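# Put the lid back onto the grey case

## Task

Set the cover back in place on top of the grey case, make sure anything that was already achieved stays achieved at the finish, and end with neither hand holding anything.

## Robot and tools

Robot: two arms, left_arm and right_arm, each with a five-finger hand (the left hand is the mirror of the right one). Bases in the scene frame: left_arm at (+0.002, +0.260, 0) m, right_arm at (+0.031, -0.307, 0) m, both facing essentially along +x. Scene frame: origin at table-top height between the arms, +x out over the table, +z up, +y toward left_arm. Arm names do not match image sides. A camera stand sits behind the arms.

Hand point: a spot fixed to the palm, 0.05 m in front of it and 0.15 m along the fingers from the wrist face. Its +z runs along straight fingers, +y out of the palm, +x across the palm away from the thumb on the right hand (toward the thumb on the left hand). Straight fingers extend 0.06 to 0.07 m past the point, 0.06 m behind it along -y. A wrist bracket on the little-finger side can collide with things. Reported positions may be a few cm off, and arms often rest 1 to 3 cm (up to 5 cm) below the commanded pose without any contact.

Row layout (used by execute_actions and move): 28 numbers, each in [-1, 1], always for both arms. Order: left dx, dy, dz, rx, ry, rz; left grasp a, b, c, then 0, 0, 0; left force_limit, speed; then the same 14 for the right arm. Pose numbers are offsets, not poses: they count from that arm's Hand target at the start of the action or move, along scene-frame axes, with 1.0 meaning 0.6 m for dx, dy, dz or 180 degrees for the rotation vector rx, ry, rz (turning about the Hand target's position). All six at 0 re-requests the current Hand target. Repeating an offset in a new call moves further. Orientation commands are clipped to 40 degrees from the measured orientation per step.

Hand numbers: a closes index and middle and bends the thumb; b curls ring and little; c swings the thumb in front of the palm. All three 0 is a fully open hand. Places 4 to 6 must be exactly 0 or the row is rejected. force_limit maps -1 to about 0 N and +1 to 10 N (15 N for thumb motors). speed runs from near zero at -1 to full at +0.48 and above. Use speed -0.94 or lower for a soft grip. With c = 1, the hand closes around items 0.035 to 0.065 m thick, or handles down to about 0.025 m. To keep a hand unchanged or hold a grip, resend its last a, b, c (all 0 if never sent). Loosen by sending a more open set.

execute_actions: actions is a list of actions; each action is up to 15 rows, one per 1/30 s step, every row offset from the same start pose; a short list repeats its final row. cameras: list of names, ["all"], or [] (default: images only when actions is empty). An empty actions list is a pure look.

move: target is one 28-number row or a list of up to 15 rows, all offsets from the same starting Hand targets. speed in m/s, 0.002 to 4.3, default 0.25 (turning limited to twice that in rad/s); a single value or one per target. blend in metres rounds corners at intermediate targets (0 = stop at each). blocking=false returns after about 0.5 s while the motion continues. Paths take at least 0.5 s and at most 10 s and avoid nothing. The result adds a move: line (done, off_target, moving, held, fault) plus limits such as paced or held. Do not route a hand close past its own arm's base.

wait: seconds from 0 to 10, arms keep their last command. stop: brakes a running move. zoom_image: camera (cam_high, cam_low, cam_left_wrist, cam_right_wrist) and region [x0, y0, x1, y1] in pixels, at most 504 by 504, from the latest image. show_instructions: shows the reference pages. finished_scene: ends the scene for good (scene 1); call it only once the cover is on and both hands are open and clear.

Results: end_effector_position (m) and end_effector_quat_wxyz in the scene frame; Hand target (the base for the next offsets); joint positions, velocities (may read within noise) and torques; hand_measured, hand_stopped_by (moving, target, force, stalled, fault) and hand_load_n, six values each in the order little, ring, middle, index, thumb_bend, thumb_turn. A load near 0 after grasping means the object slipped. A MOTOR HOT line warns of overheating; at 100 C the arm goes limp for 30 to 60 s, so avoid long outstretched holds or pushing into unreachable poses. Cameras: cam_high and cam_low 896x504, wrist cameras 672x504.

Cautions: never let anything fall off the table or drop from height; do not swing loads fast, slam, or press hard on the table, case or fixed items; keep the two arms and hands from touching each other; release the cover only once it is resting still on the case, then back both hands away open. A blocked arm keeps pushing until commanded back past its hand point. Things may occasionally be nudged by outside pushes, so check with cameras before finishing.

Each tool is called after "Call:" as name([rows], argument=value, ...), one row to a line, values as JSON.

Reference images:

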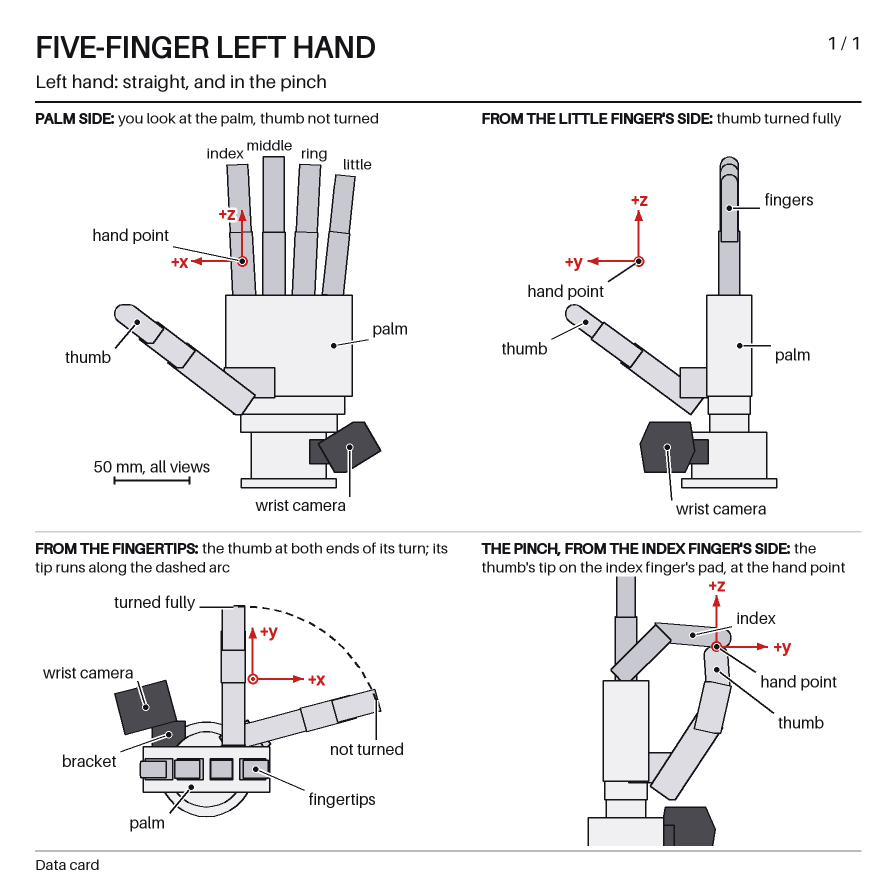

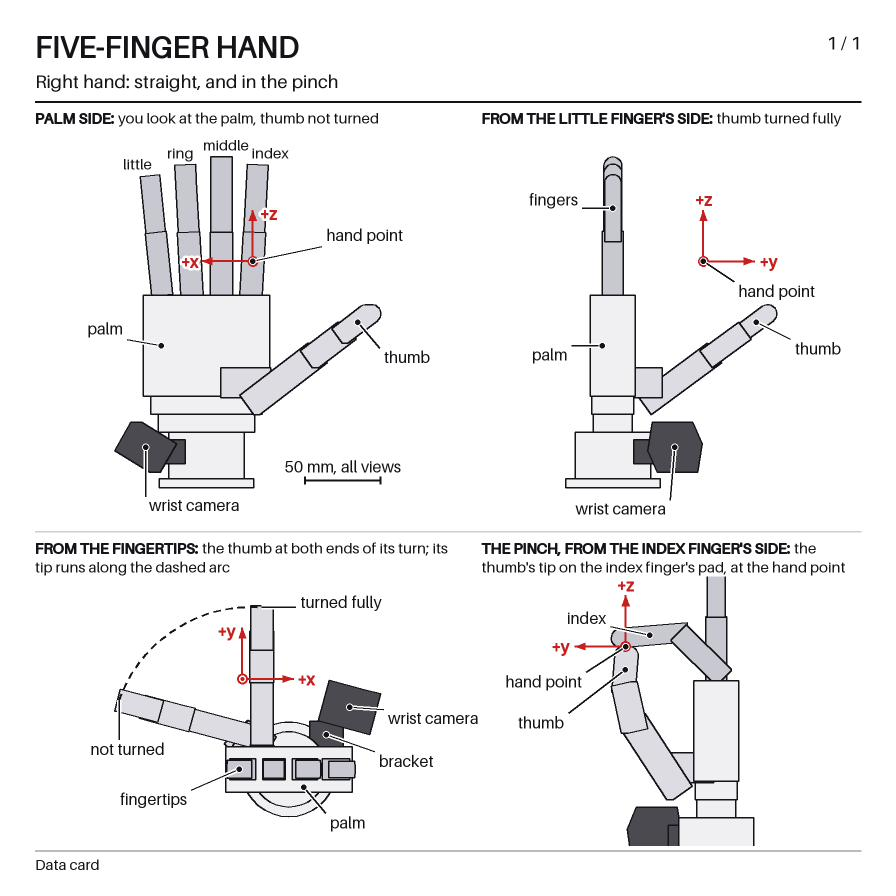

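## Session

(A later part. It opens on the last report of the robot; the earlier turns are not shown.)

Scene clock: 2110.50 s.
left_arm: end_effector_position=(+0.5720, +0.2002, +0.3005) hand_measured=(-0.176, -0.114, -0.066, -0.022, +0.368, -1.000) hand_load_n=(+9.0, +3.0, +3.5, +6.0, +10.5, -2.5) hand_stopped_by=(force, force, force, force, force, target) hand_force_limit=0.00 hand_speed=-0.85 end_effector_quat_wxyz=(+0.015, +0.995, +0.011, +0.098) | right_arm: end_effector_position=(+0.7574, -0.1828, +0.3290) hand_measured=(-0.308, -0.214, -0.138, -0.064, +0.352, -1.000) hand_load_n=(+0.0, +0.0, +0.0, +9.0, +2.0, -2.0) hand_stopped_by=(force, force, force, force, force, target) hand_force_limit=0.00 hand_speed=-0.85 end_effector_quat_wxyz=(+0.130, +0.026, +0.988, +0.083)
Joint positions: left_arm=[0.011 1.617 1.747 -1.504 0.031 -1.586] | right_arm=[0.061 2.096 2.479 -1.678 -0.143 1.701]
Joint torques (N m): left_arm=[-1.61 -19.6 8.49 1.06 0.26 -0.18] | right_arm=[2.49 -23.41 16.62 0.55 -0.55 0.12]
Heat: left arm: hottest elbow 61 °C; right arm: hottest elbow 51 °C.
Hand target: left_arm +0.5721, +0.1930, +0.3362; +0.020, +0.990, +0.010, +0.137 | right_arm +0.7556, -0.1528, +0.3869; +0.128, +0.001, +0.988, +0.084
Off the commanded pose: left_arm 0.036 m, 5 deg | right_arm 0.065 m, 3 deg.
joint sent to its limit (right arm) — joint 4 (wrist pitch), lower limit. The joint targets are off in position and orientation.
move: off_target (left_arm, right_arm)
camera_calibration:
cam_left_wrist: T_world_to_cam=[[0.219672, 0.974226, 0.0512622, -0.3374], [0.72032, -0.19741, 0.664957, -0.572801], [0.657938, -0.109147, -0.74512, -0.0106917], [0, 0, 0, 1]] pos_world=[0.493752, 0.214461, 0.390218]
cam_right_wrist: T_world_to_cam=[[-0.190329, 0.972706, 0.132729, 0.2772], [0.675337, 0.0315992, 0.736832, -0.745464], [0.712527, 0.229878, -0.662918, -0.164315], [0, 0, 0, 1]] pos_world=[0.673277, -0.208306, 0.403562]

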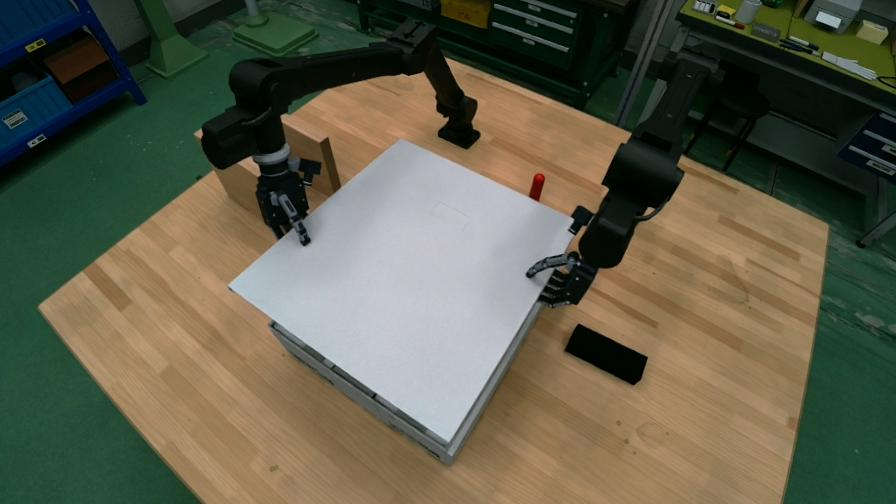

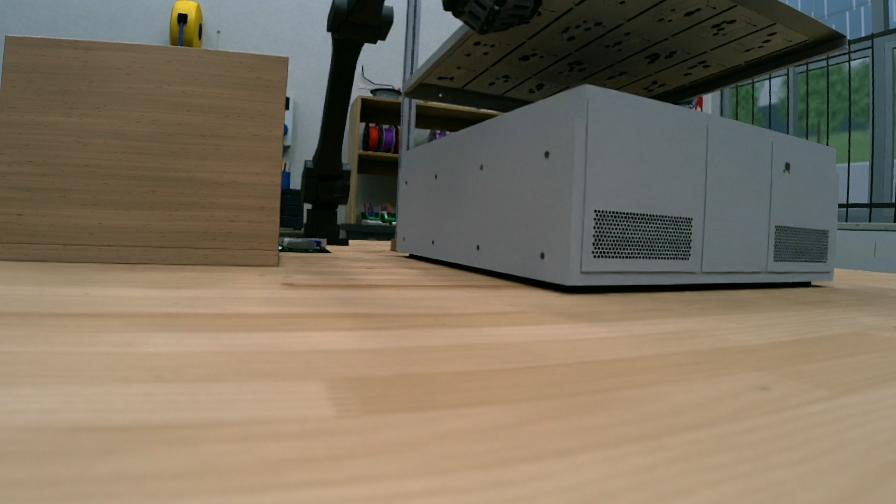

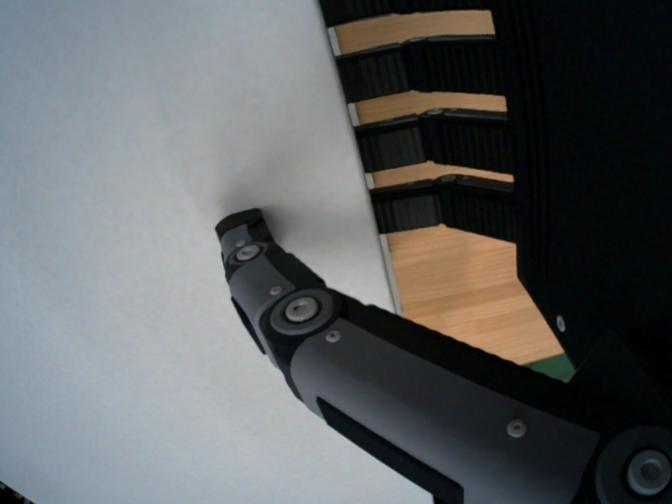

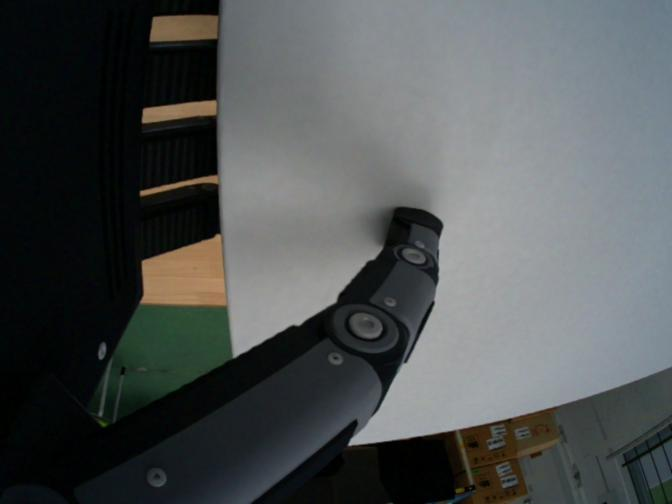

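Call:
move([
  [0.0,0.0317,-0.0583,0.0178,0.0278,0, 0.78,0.75,1,0,0,0, 0.0,-0.85, 0.0033,0.0317,-0.1208,0.0178,0.0278,0, 0.8,0.75,1,0,0,0, 0.0,-0.85],
], speed=0.05, cameras=["cam_high","cam_low","cam_left_wrist","cam_right_wrist"])

Scene clock: 2268.27 s.
left_arm: end_effector_position=(+0.5680, +0.2163, +0.2876) hand_measured=(-0.176, -0.114, -0.066, -0.022, +0.368, -1.000) hand_load_n=(+2.0, +0.5, +4.5, +10.5, +10.0, +0.0) hand_stopped_by=(force, force, force, force, force, target) hand_force_limit=0.00 hand_speed=-0.85 end_effector_quat_wxyz=(-0.008, +0.997, +0.019, +0.078) | right_arm: end_effector_position=(+0.7635, -0.1624, +0.2861) hand_measured=(-0.308, -0.214, -0.138, -0.064, +0.352, -1.000) hand_load_n=(+2.0, +0.0, +0.0, +5.0, +2.5, -2.5) hand_stopped_by=(force, force, force, force, force, target) hand_force_limit=0.00 hand_speed=-0.85 end_effector_quat_wxyz=(+0.092, +0.019, +0.990, +0.107)
Joint positions: left_arm=[0.023 1.63 1.745 -1.53 -0.016 -1.585] | right_arm=[0.076 2.156 2.47 -1.678 -0.195 1.702]
Joint torques (N m): left_arm=[-0.85 -16.15 8.75 0.49 0.03 0.11] | right_arm=[2.26 -24 11.38 0.43 -0.69 0.29]
Heat: left arm: hottest elbow 59 °C; right arm: hottest elbow 56 °C.
Hand target: left_arm +0.5721, +0.2120, +0.3010; -0.008, +0.996, +0.007, +0.094 | right_arm +0.7575, -0.1336, +0.3146; +0.085, +0.008, +0.990, +0.112
Off the commanded pose: left_arm 0.015 m, 2 deg | right_arm 0.041 m, 2 deg.
joint sent to its limit (right arm) — joint 4 (wrist pitch), lower limit. The joint targets are off in orientation, not in position.
move: off_target (left_arm, right_arm)
camera_calibration:
cam_left_wrist: T_world_to_cam=[[0.203044, 0.975295, 0.0870181, -0.352688], [0.751228, -0.212162, 0.625015, -0.561033], [0.628036, -0.0615352, -0.775748, -0.000413745], [0, 0, 0, 1]] pos_world=[0.493335, 0.22492, 0.381023]
cam_right_wrist: T_world_to_cam=[[-0.203676, 0.959996, 0.192158, 0.255293], [0.726466, 0.0166154, 0.687002, -0.745991], [0.656326, 0.279522, -0.700788, -0.139988], [0, 0, 0, 1]] pos_world=[0.685812, -0.193555, 0.365338]

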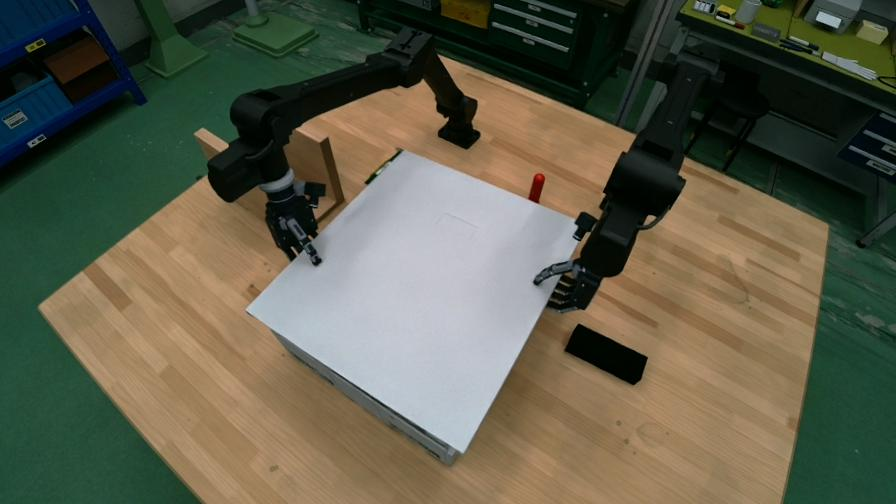

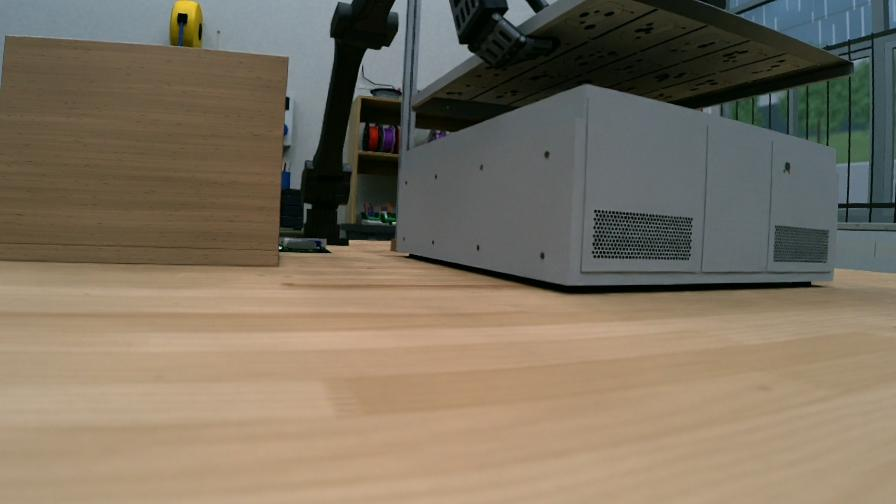

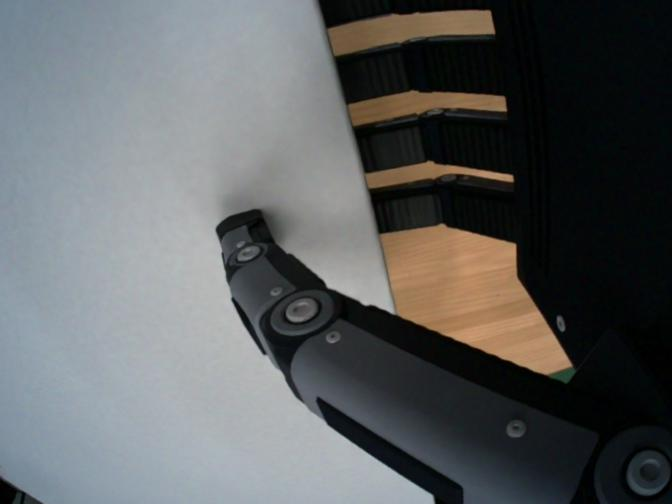

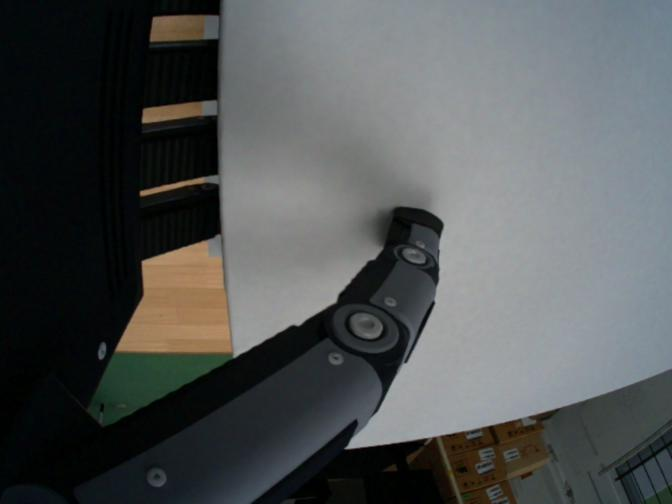

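Call:
execute_actions(actions=[], cameras=["all"])

Scene clock: 2318.63 s.
left_arm: end_effector_position=(+0.5680, +0.2163, +0.2876) hand_measured=(-0.176, -0.114, -0.066, -0.022, +0.368, -1.000) hand_load_n=(+2.5, +1.0, +4.5, +10.5, +10.0, -0.5) hand_stopped_by=(force, force, force, force, force, target) hand_force_limit=0.00 hand_speed=-0.85 end_effector_quat_wxyz=(-0.008, +0.997, +0.019, +0.078) | right_arm: end_effector_position=(+0.7635, -0.1624, +0.2861) hand_measured=(-0.308, -0.214, -0.138, -0.064, +0.352, -1.000) hand_load_n=(+2.0, +0.0, +0.0, +5.0, +2.5, -2.5) hand_stopped_by=(force, force, force, force, force, target) hand_force_limit=0.00 hand_speed=-0.85 end_effector_quat_wxyz=(+0.092, +0.019, +0.990, +0.107)
Joint positions: left_arm=[0.023 1.63 1.745 -1.53 -0.016 -1.585] | right_arm=[0.076 2.156 2.47 -1.678 -0.195 1.702]
Joint velocities: within noise
Joint torques (N m): left_arm=[-0.38 -16.73 8.91 0.36 0.06 0.1] | right_arm=[2.49 -24 11.37 0.42 -0.69 0.29]
Heat: left arm: hottest elbow 55 °C; right arm: hottest elbow 55 °C.
Hand target: left_arm +0.5721, +0.2120, +0.3010; -0.008, +0.996, +0.007, +0.094 | right_arm +0.7575, -0.1336, +0.3146; +0.085, +0.008, +0.990, +0.112
Off the commanded pose: left_arm 0.015 m, 2 deg | right_arm 0.041 m, 2 deg.
camera_calibration:
cam_left_wrist: T_world_to_cam=[[0.203044, 0.975295, 0.0870181, -0.352688], [0.751228, -0.212162, 0.625015, -0.561033], [0.628036, -0.0615352, -0.775748, -0.000413745], [0, 0, 0, 1]] pos_world=[0.493335, 0.22492, 0.381023]
cam_right_wrist: T_world_to_cam=[[-0.203676, 0.959996, 0.192158, 0.255293], [0.726466, 0.0166154, 0.687002, -0.745991], [0.656326, 0.279522, -0.700788, -0.139988], [0, 0, 0, 1]] pos_world=[0.685812, -0.193555, 0.365338]

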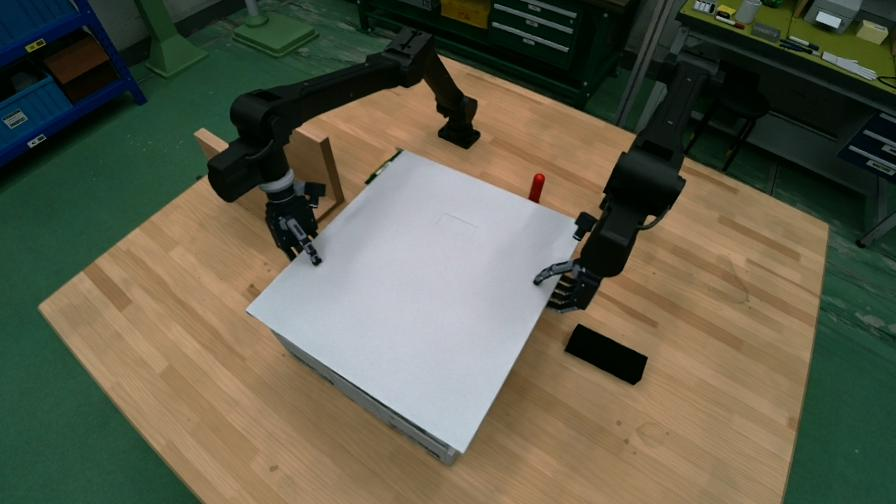

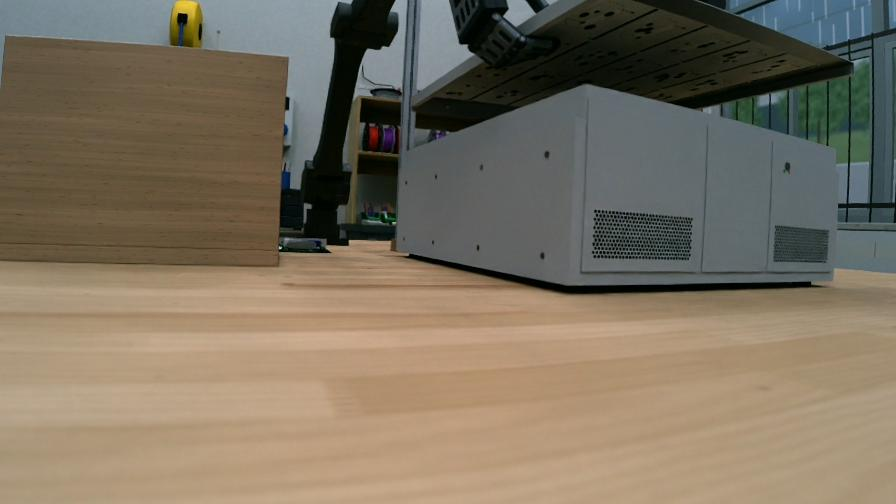

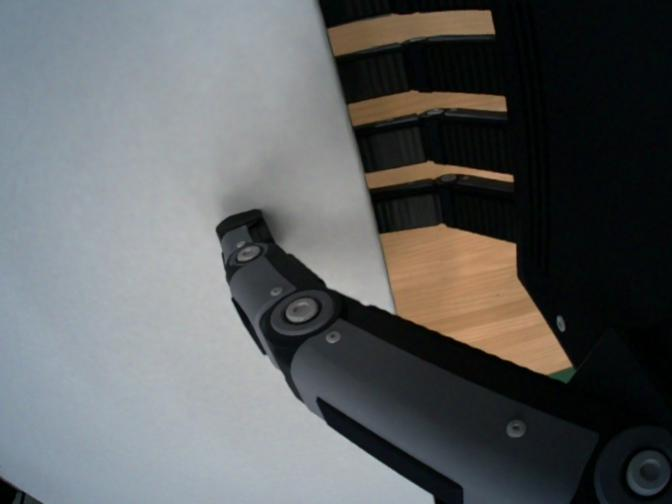

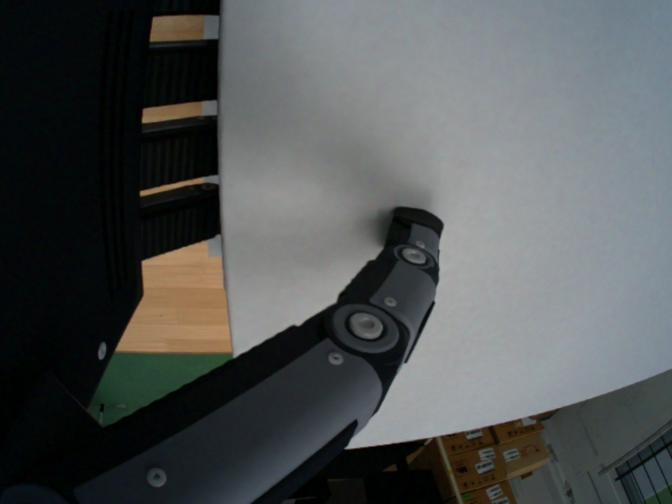

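Call:
zoom_image(camera="cam_low", region=[394, 0, 896, 160])

Call:
zoom_image(camera="cam_high", region=[230, 130, 650, 480])

Scaled by 1.004 from the camera's 896x504 image, which has a finer 1280x720 frame.

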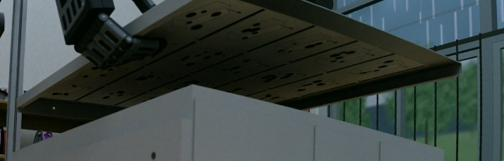

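Scaled by 1.200 from the camera's 896x504 image, which has a finer 1280x720 frame.

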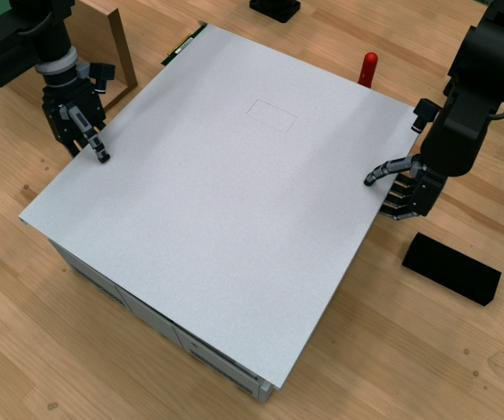

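Call:
zoom_image(camera="cam_low", region=[380, 0, 630, 140])

Call:
zoom_image(camera="cam_high", region=[340, 120, 620, 280])

Call:
zoom_image(camera="cam_high", region=[230, 270, 510, 480])

Scaled by 2.016 from the camera's 896x504 image, which has a finer 1280x720 frame.

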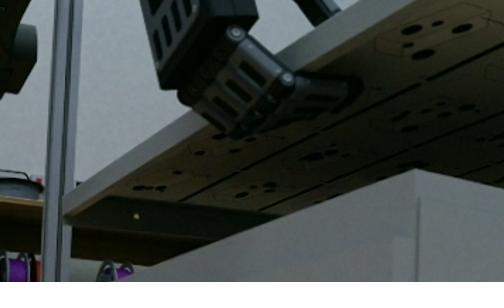

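Scaled by 1.800 from the camera's 896x504 image, which has a finer 1280x720 frame.

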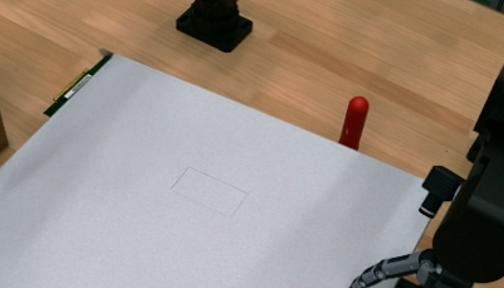

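Scaled by 1.800 from the camera's 896x504 image, which has a finer 1280x720 frame.

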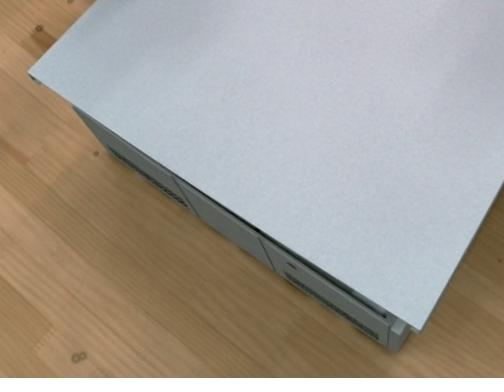

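Call:
zoom_image(camera="cam_low", region=[340, 60, 600, 300])

Call:
zoom_image(camera="cam_high", region=[360, 130, 460, 200])

Scaled by 1.938 from the camera's 896x504 image, which has a finer 1280x720 frame.

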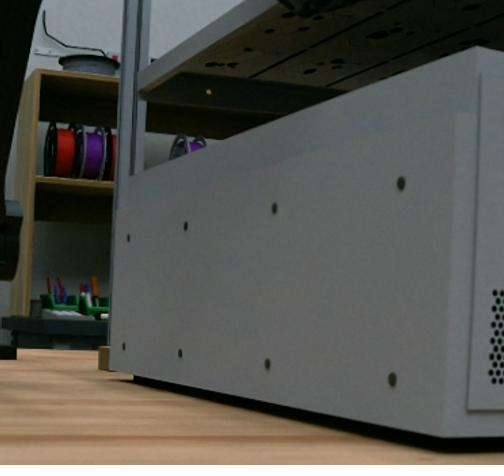

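Scaled by 5.040 from the camera's 896x504 image, which has a finer 1280x720 frame.

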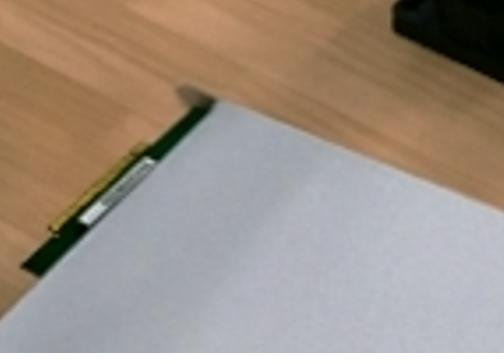

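Call:
move(target=[0.006,-0.0477,-0.025,0.0189,0.0111,-0.0056,0.78,0.75,1,0,0,0,0.0,-0.85, -0.005,-0.0533,-0.0767,0.0189,0.0111,-0.0056,0.8,0.75,1,0,0,0,0.0,-0.85], speed=0.06, cameras=["all"])

Scene clock: 2858.50 s.
left_arm: end_effector_position=(+0.5652, +0.2010, +0.2671) hand_measured=(-0.176, -0.114, -0.066, -0.022, +0.368, -1.000) hand_load_n=(+0.5, +1.0, +5.5, +14.0, +10.0, +1.0) hand_stopped_by=(force, force, force, force, force, target) hand_force_limit=0.00 hand_speed=-0.85 end_effector_quat_wxyz=(-0.037, +0.998, +0.013, +0.052) | right_arm: end_effector_position=(+0.7558, -0.1776, +0.2370) hand_measured=(-0.308, -0.214, -0.138, -0.064, +0.354, -1.000) hand_load_n=(+4.0, +0.0, +0.0, +0.5, +5.0, -0.5) hand_stopped_by=(force, force, force, force, force, target) hand_force_limit=0.00 hand_speed=-0.85 end_effector_quat_wxyz=(+0.048, +0.024, +0.990, +0.128)
Joint positions: left_arm=[-0.027 1.659 1.745 -1.556 -0.077 -1.62] | right_arm=[0.041 2.16 2.349 -1.646 -0.25 1.671]
Joint torques (N m): left_arm=[-3.6 -16.15 10.13 0.7 -0.2 -0.06] | right_arm=[0.73 -24.47 11.34 0.36 -1.17 0.12]
Heat: left arm: hottest elbow 56 °C; right arm: hottest elbow 51 °C.
Hand target: left_arm +0.5757, +0.1833, +0.2859; -0.037, +0.996, -0.005, +0.077 | right_arm +0.7545, -0.1656, +0.2684; +0.069, +0.021, +0.988, +0.140
Off the commanded pose: left_arm 0.028 m, 4 deg | right_arm 0.034 m, 3 deg.
move: off_target (left_arm, right_arm)
camera_calibration:
cam_left_wrist: T_world_to_cam=[[0.216695, 0.967509, 0.130267, -0.353109], [0.781651, -0.251893, 0.570589, -0.544099], [0.584863, -0.0218206, -0.810839, 0.0103484], [0, 0, 0, 1]] pos_world=[0.49576, 0.204807, 0.364846]
cam_right_wrist: T_world_to_cam=[[-0.186897, 0.949646, 0.251479, 0.24923], [0.784229, -0.00994668, 0.620391, -0.738926], [0.591654, 0.313167, -0.742881, -0.100154], [0, 0, 0, 1]] pos_world=[0.685324, -0.212665, 0.321345]

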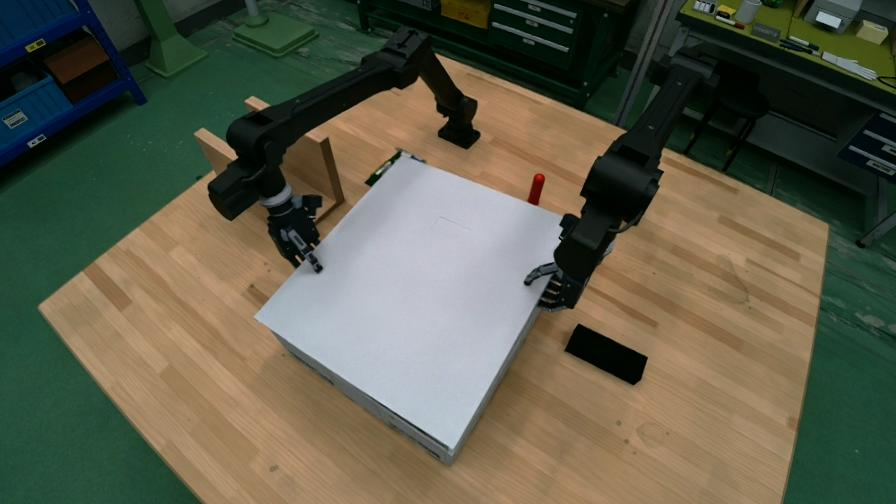

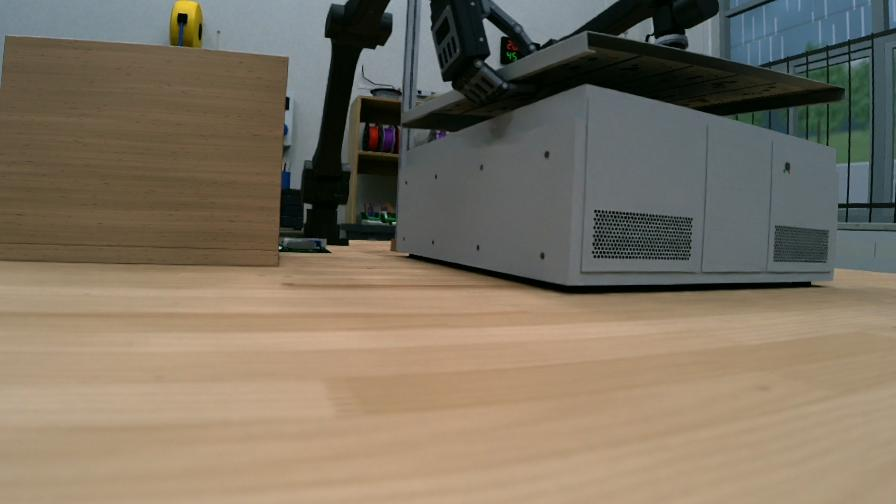

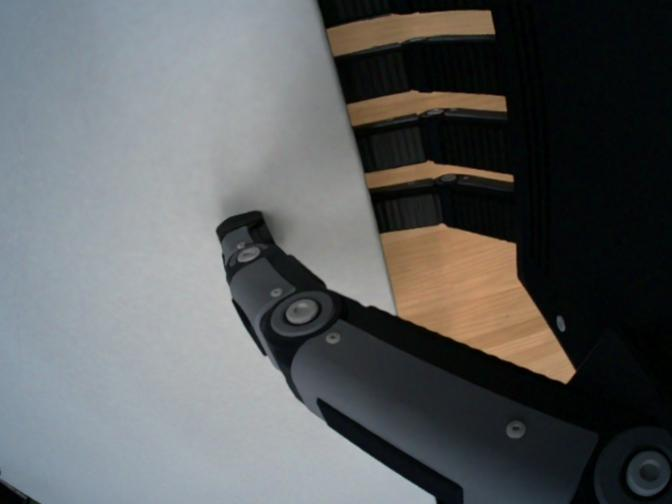

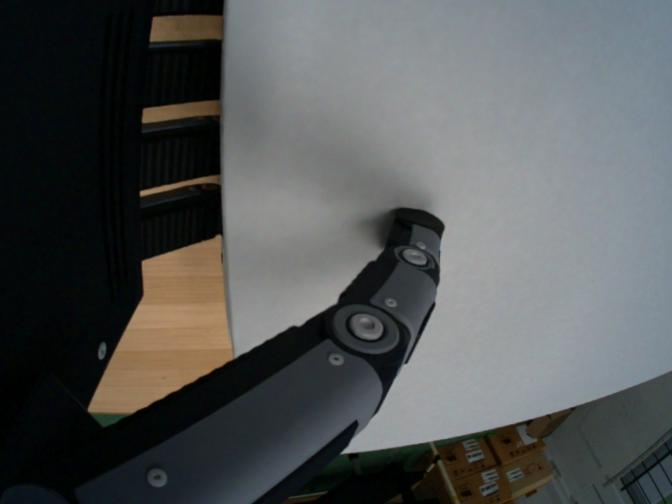

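Call:
move(target=[0,-0.04,-0.045,0,0,0,0.78,0.75,1,0,0,0,0.0,-0.85, 0,-0.05,-0.045,0,0,0,0.8,0.75,1,0,0,0,0.0,-0.85], speed=0.06, cameras=["cam_high","cam_low"])

Scene clock: 2872.13 s.
left_arm: end_effector_position=(+0.5661, +0.1769, +0.2495) hand_measured=(-0.176, -0.114, -0.066, -0.022, +0.368, -1.000) hand_load_n=(+2.0, +0.5, +4.5, +11.5, +10.5, +1.5) hand_stopped_by=(force, force, force, force, force, target) hand_force_limit=0.00 hand_speed=-0.85 end_effector_quat_wxyz=(-0.039, +0.998, +0.012, +0.054) | right_arm: end_effector_position=(+0.7577, -0.2007, +0.2142) hand_measured=(-0.308, -0.214, -0.138, -0.066, +0.354, -1.000) hand_load_n=(+3.0, +0.0, +0.0, -3.5, +4.5, -0.5) hand_stopped_by=(force, force, force, force, force, target) hand_force_limit=0.00 hand_speed=-0.85 end_effector_quat_wxyz=(+0.052, +0.023, +0.989, +0.135)
Joint positions: left_arm=[-0.075 1.659 1.699 -1.509 -0.086 -1.666] | right_arm=[0.003 2.146 2.26 -1.573 -0.268 1.632]
Joint torques (N m): left_arm=[-3.55 -15.91 8.4 1.37 -0.18 -0.01] | right_arm=[0.26 -25.05 9.98 0.31 -0.68 0.06]
Heat: left arm: hottest elbow 57 °C; right arm: hottest elbow 49 °C.
Hand target: left_arm +0.5758, +0.1593, +0.2591; -0.037, +0.996, -0.005, +0.077 | right_arm +0.7546, -0.1956, +0.2413; +0.069, +0.021, +0.988, +0.140
Off the commanded pose: left_arm 0.022 m, 3 deg | right_arm 0.028 m, 2 deg.
move: off_target (left_arm, right_arm)
Images, in order (width x height): cam_high 896x504, cam_low 896x504.

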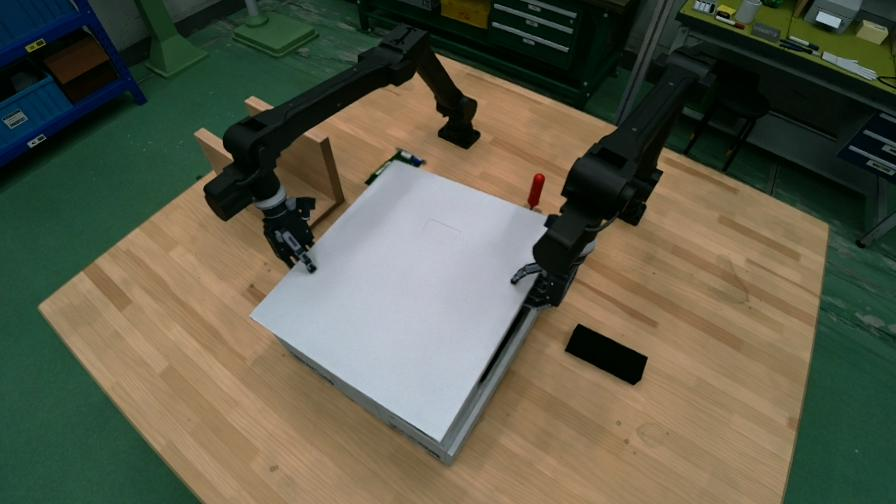

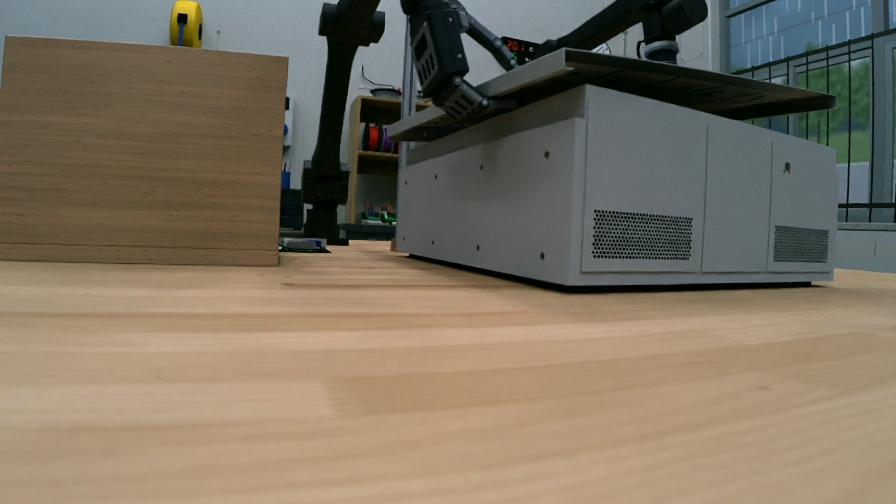

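Call:
move(target=[0,-0.025,-0.02,0,0,0,0.78,0.75,1,0,0,0,0.0,-0.85, 0,-0.03,-0.033,0,0,0,0.8,0.75,1,0,0,0,0.0,-0.85], speed=0.05, cameras=["all"])

Call:
zoom_image(camera="cam_low", region=[370, 20, 630, 220])

Scene clock: 2887.97 s.
left_arm: end_effector_position=(+0.5650, +0.1597, +0.2324) hand_measured=(-0.176, -0.114, -0.066, -0.022, +0.368, -1.000) hand_load_n=(+0.0, +0.0, +4.0, +12.0, +10.0, +1.5) hand_stopped_by=(force, force, force, force, force, target) hand_force_limit=0.00 hand_speed=-0.85 end_effector_quat_wxyz=(-0.040, +0.998, +0.009, +0.049) | right_arm: end_effector_position=(+0.7530, -0.2203, +0.1918) hand_measured=(-0.308, -0.214, -0.138, -0.064, +0.354, -1.000) hand_load_n=(+3.0, +0.0, +0.0, +2.0, +5.0, +1.0) hand_stopped_by=(force, force, force, force, force, target) hand_force_limit=0.00 hand_speed=-0.85 end_effector_quat_wxyz=(+0.045, +0.028, +0.990, +0.134)
Joint positions: left_arm=[-0.109 1.669 1.668 -1.482 -0.09 -1.694] | right_arm=[-0.026 2.134 2.183 -1.527 -0.269 1.612]
Joint torques (N m): left_arm=[-3.43 -16.85 8.61 1.26 -0.19 -0.04] | right_arm=[0.44 -24.47 11.08 0.47 -0.81 -0.02]
Heat: left arm: hottest elbow 58 °C; right arm: hottest shoulder 49 °C.
Hand target: left_arm +0.5758, +0.1443, +0.2471; -0.037, +0.996, -0.005, +0.077 | right_arm +0.7545, -0.2137, +0.2217; +0.068, +0.021, +0.988, +0.140
Off the commanded pose: left_arm 0.024 m, 4 deg | right_arm 0.031 m, 3 deg.
move: off_target (left_arm, right_arm)
camera_calibration:
cam_left_wrist: T_world_to_cam=[[0.224975, 0.964943, 0.135169, -0.313891], [0.782857, -0.261602, 0.564534, -0.532324], [0.580104, -0.0211887, -0.814267, -0.0152102], [0, 0, 0, 1]] pos_world=[0.496175, 0.163307, 0.330558]
cam_right_wrist: T_world_to_cam=[[-0.17879, 0.947547, 0.264931, 0.291573], [0.788044, -0.0233076, 0.615178, -0.71387], [0.589085, 0.318765, -0.742541, -0.115645], [0, 0, 0, 1]] pos_world=[0.682816, -0.256054, 0.276039]

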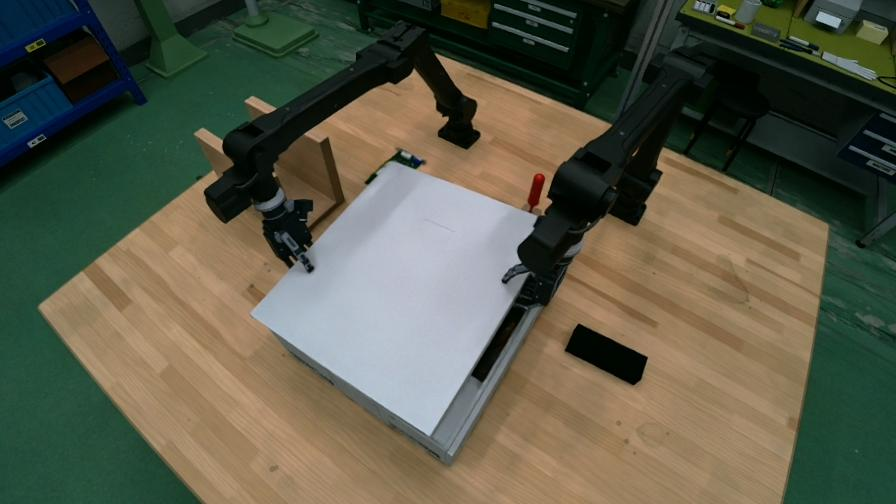

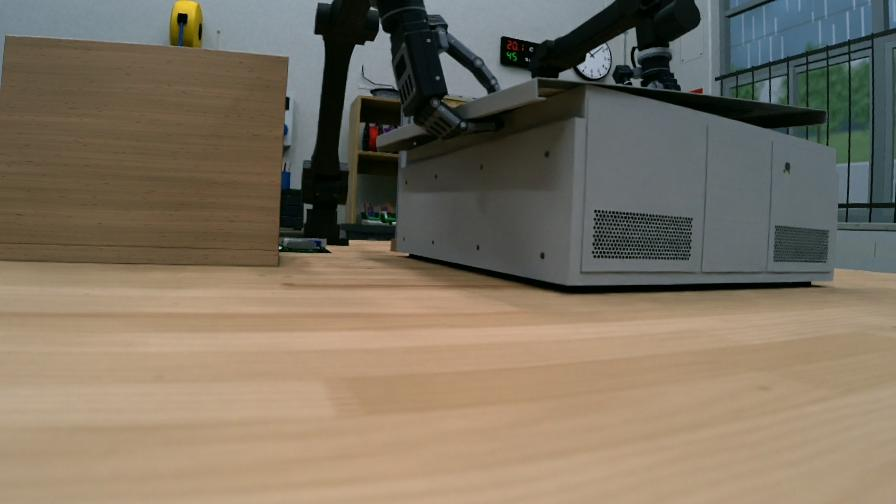

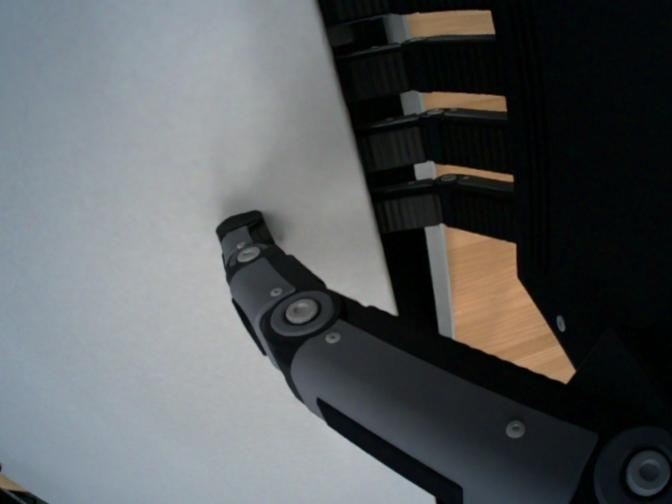

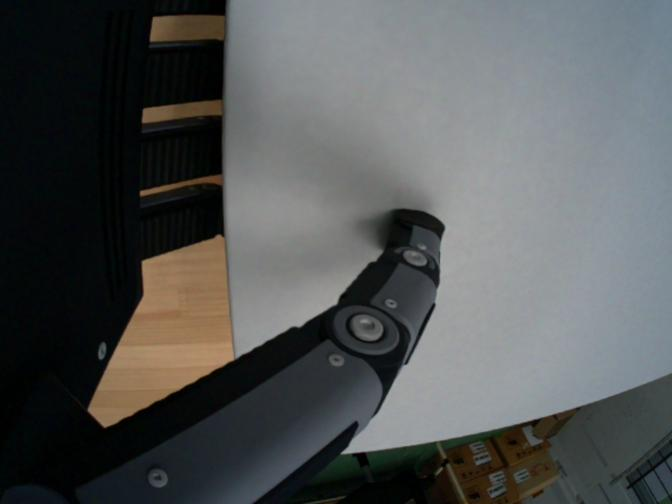

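Scaled by 1.938 from the camera's 896x504 image, which has a finer 1280x720 frame.

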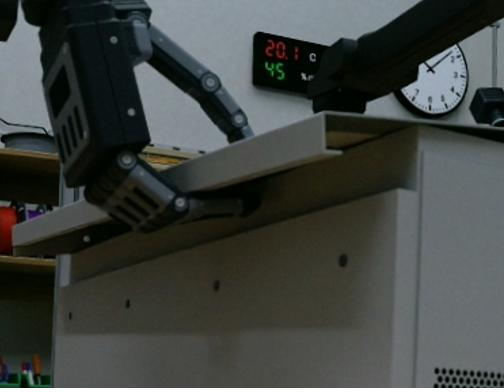

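Call:
move(target=[0,0,0,0,0,0,0.78,0.75,1,0,0,0,0.0,-0.85, 0,-0.005,-0.03,0,0,0,0.8,0.75,1,0,0,0,0.0,-0.85], speed=0.04, cameras=["cam_low","cam_high"])

Call:
zoom_image(camera="cam_low", region=[370, 20, 630, 220])

Scene clock: 2907.17 s.
left_arm: end_effector_position=(+0.5650, +0.1597, +0.2324) hand_measured=(-0.176, -0.114, -0.066, -0.022, +0.368, -1.000) hand_load_n=(+0.0, +0.0, +4.0, +12.0, +10.0, +1.5) hand_stopped_by=(force, force, force, force, force, target) hand_force_limit=0.00 hand_speed=-0.85 end_effector_quat_wxyz=(-0.040, +0.998, +0.009, +0.049) | right_arm: end_effector_position=(+0.7541, -0.2204, +0.1903) hand_measured=(-0.308, -0.214, -0.138, -0.064, +0.354, -1.000) hand_load_n=(+0.5, +0.0, +0.0, +3.5, +4.0, +2.0) hand_stopped_by=(force, force, force, force, force, target) hand_force_limit=0.00 hand_speed=-0.85 end_effector_quat_wxyz=(+0.055, +0.028, +0.989, +0.137)
Joint positions: left_arm=[-0.109 1.669 1.668 -1.482 -0.09 -1.694] | right_arm=[-0.027 2.12 2.151 -1.489 -0.275 1.613]
Joint torques (N m): left_arm=[-2.73 -17.08 8.95 1.46 -0.17 -0.06] | right_arm=[0.09 -23.18 9.48 0.91 -0.58 -0.09]
Heat: left arm: hottest elbow 59 °C; right arm: hottest elbow 49 °C.
Hand target: left_arm +0.5758, +0.1443, +0.2471; -0.037, +0.996, -0.005, +0.077 | right_arm +0.7545, -0.2168, +0.2037; +0.069, +0.021, +0.988, +0.140
Off the commanded pose: left_arm 0.024 m, 4 deg | right_arm 0.014 m, 2 deg.
move: off_target (left_arm, right_arm)
Images, in order (width x height): cam_high 896x504, cam_low 896x504.

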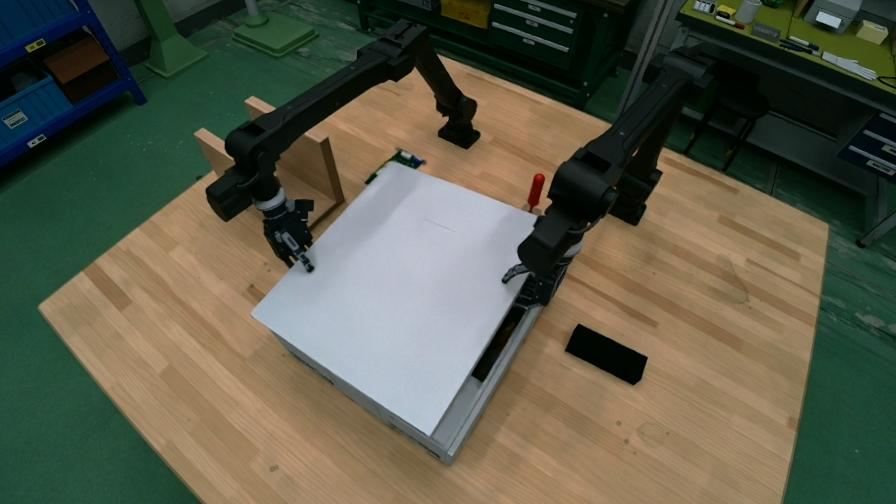

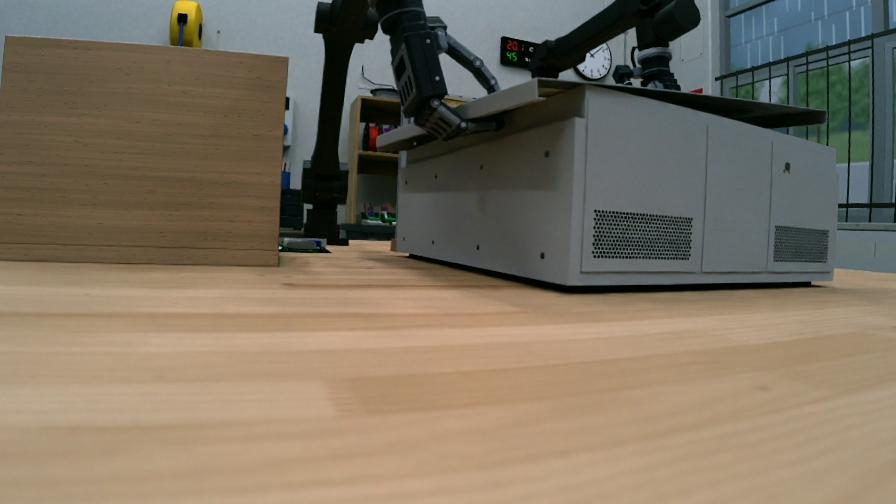

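Scaled by 1.938 from the camera's 896x504 image, which has a finer 1280x720 frame.

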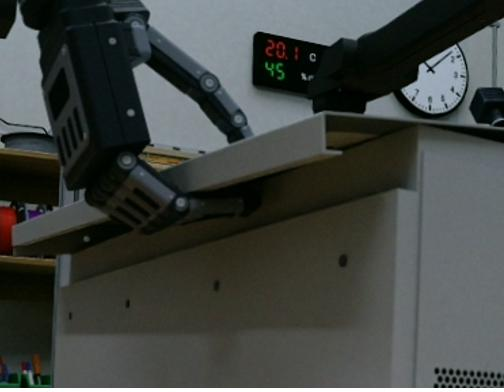

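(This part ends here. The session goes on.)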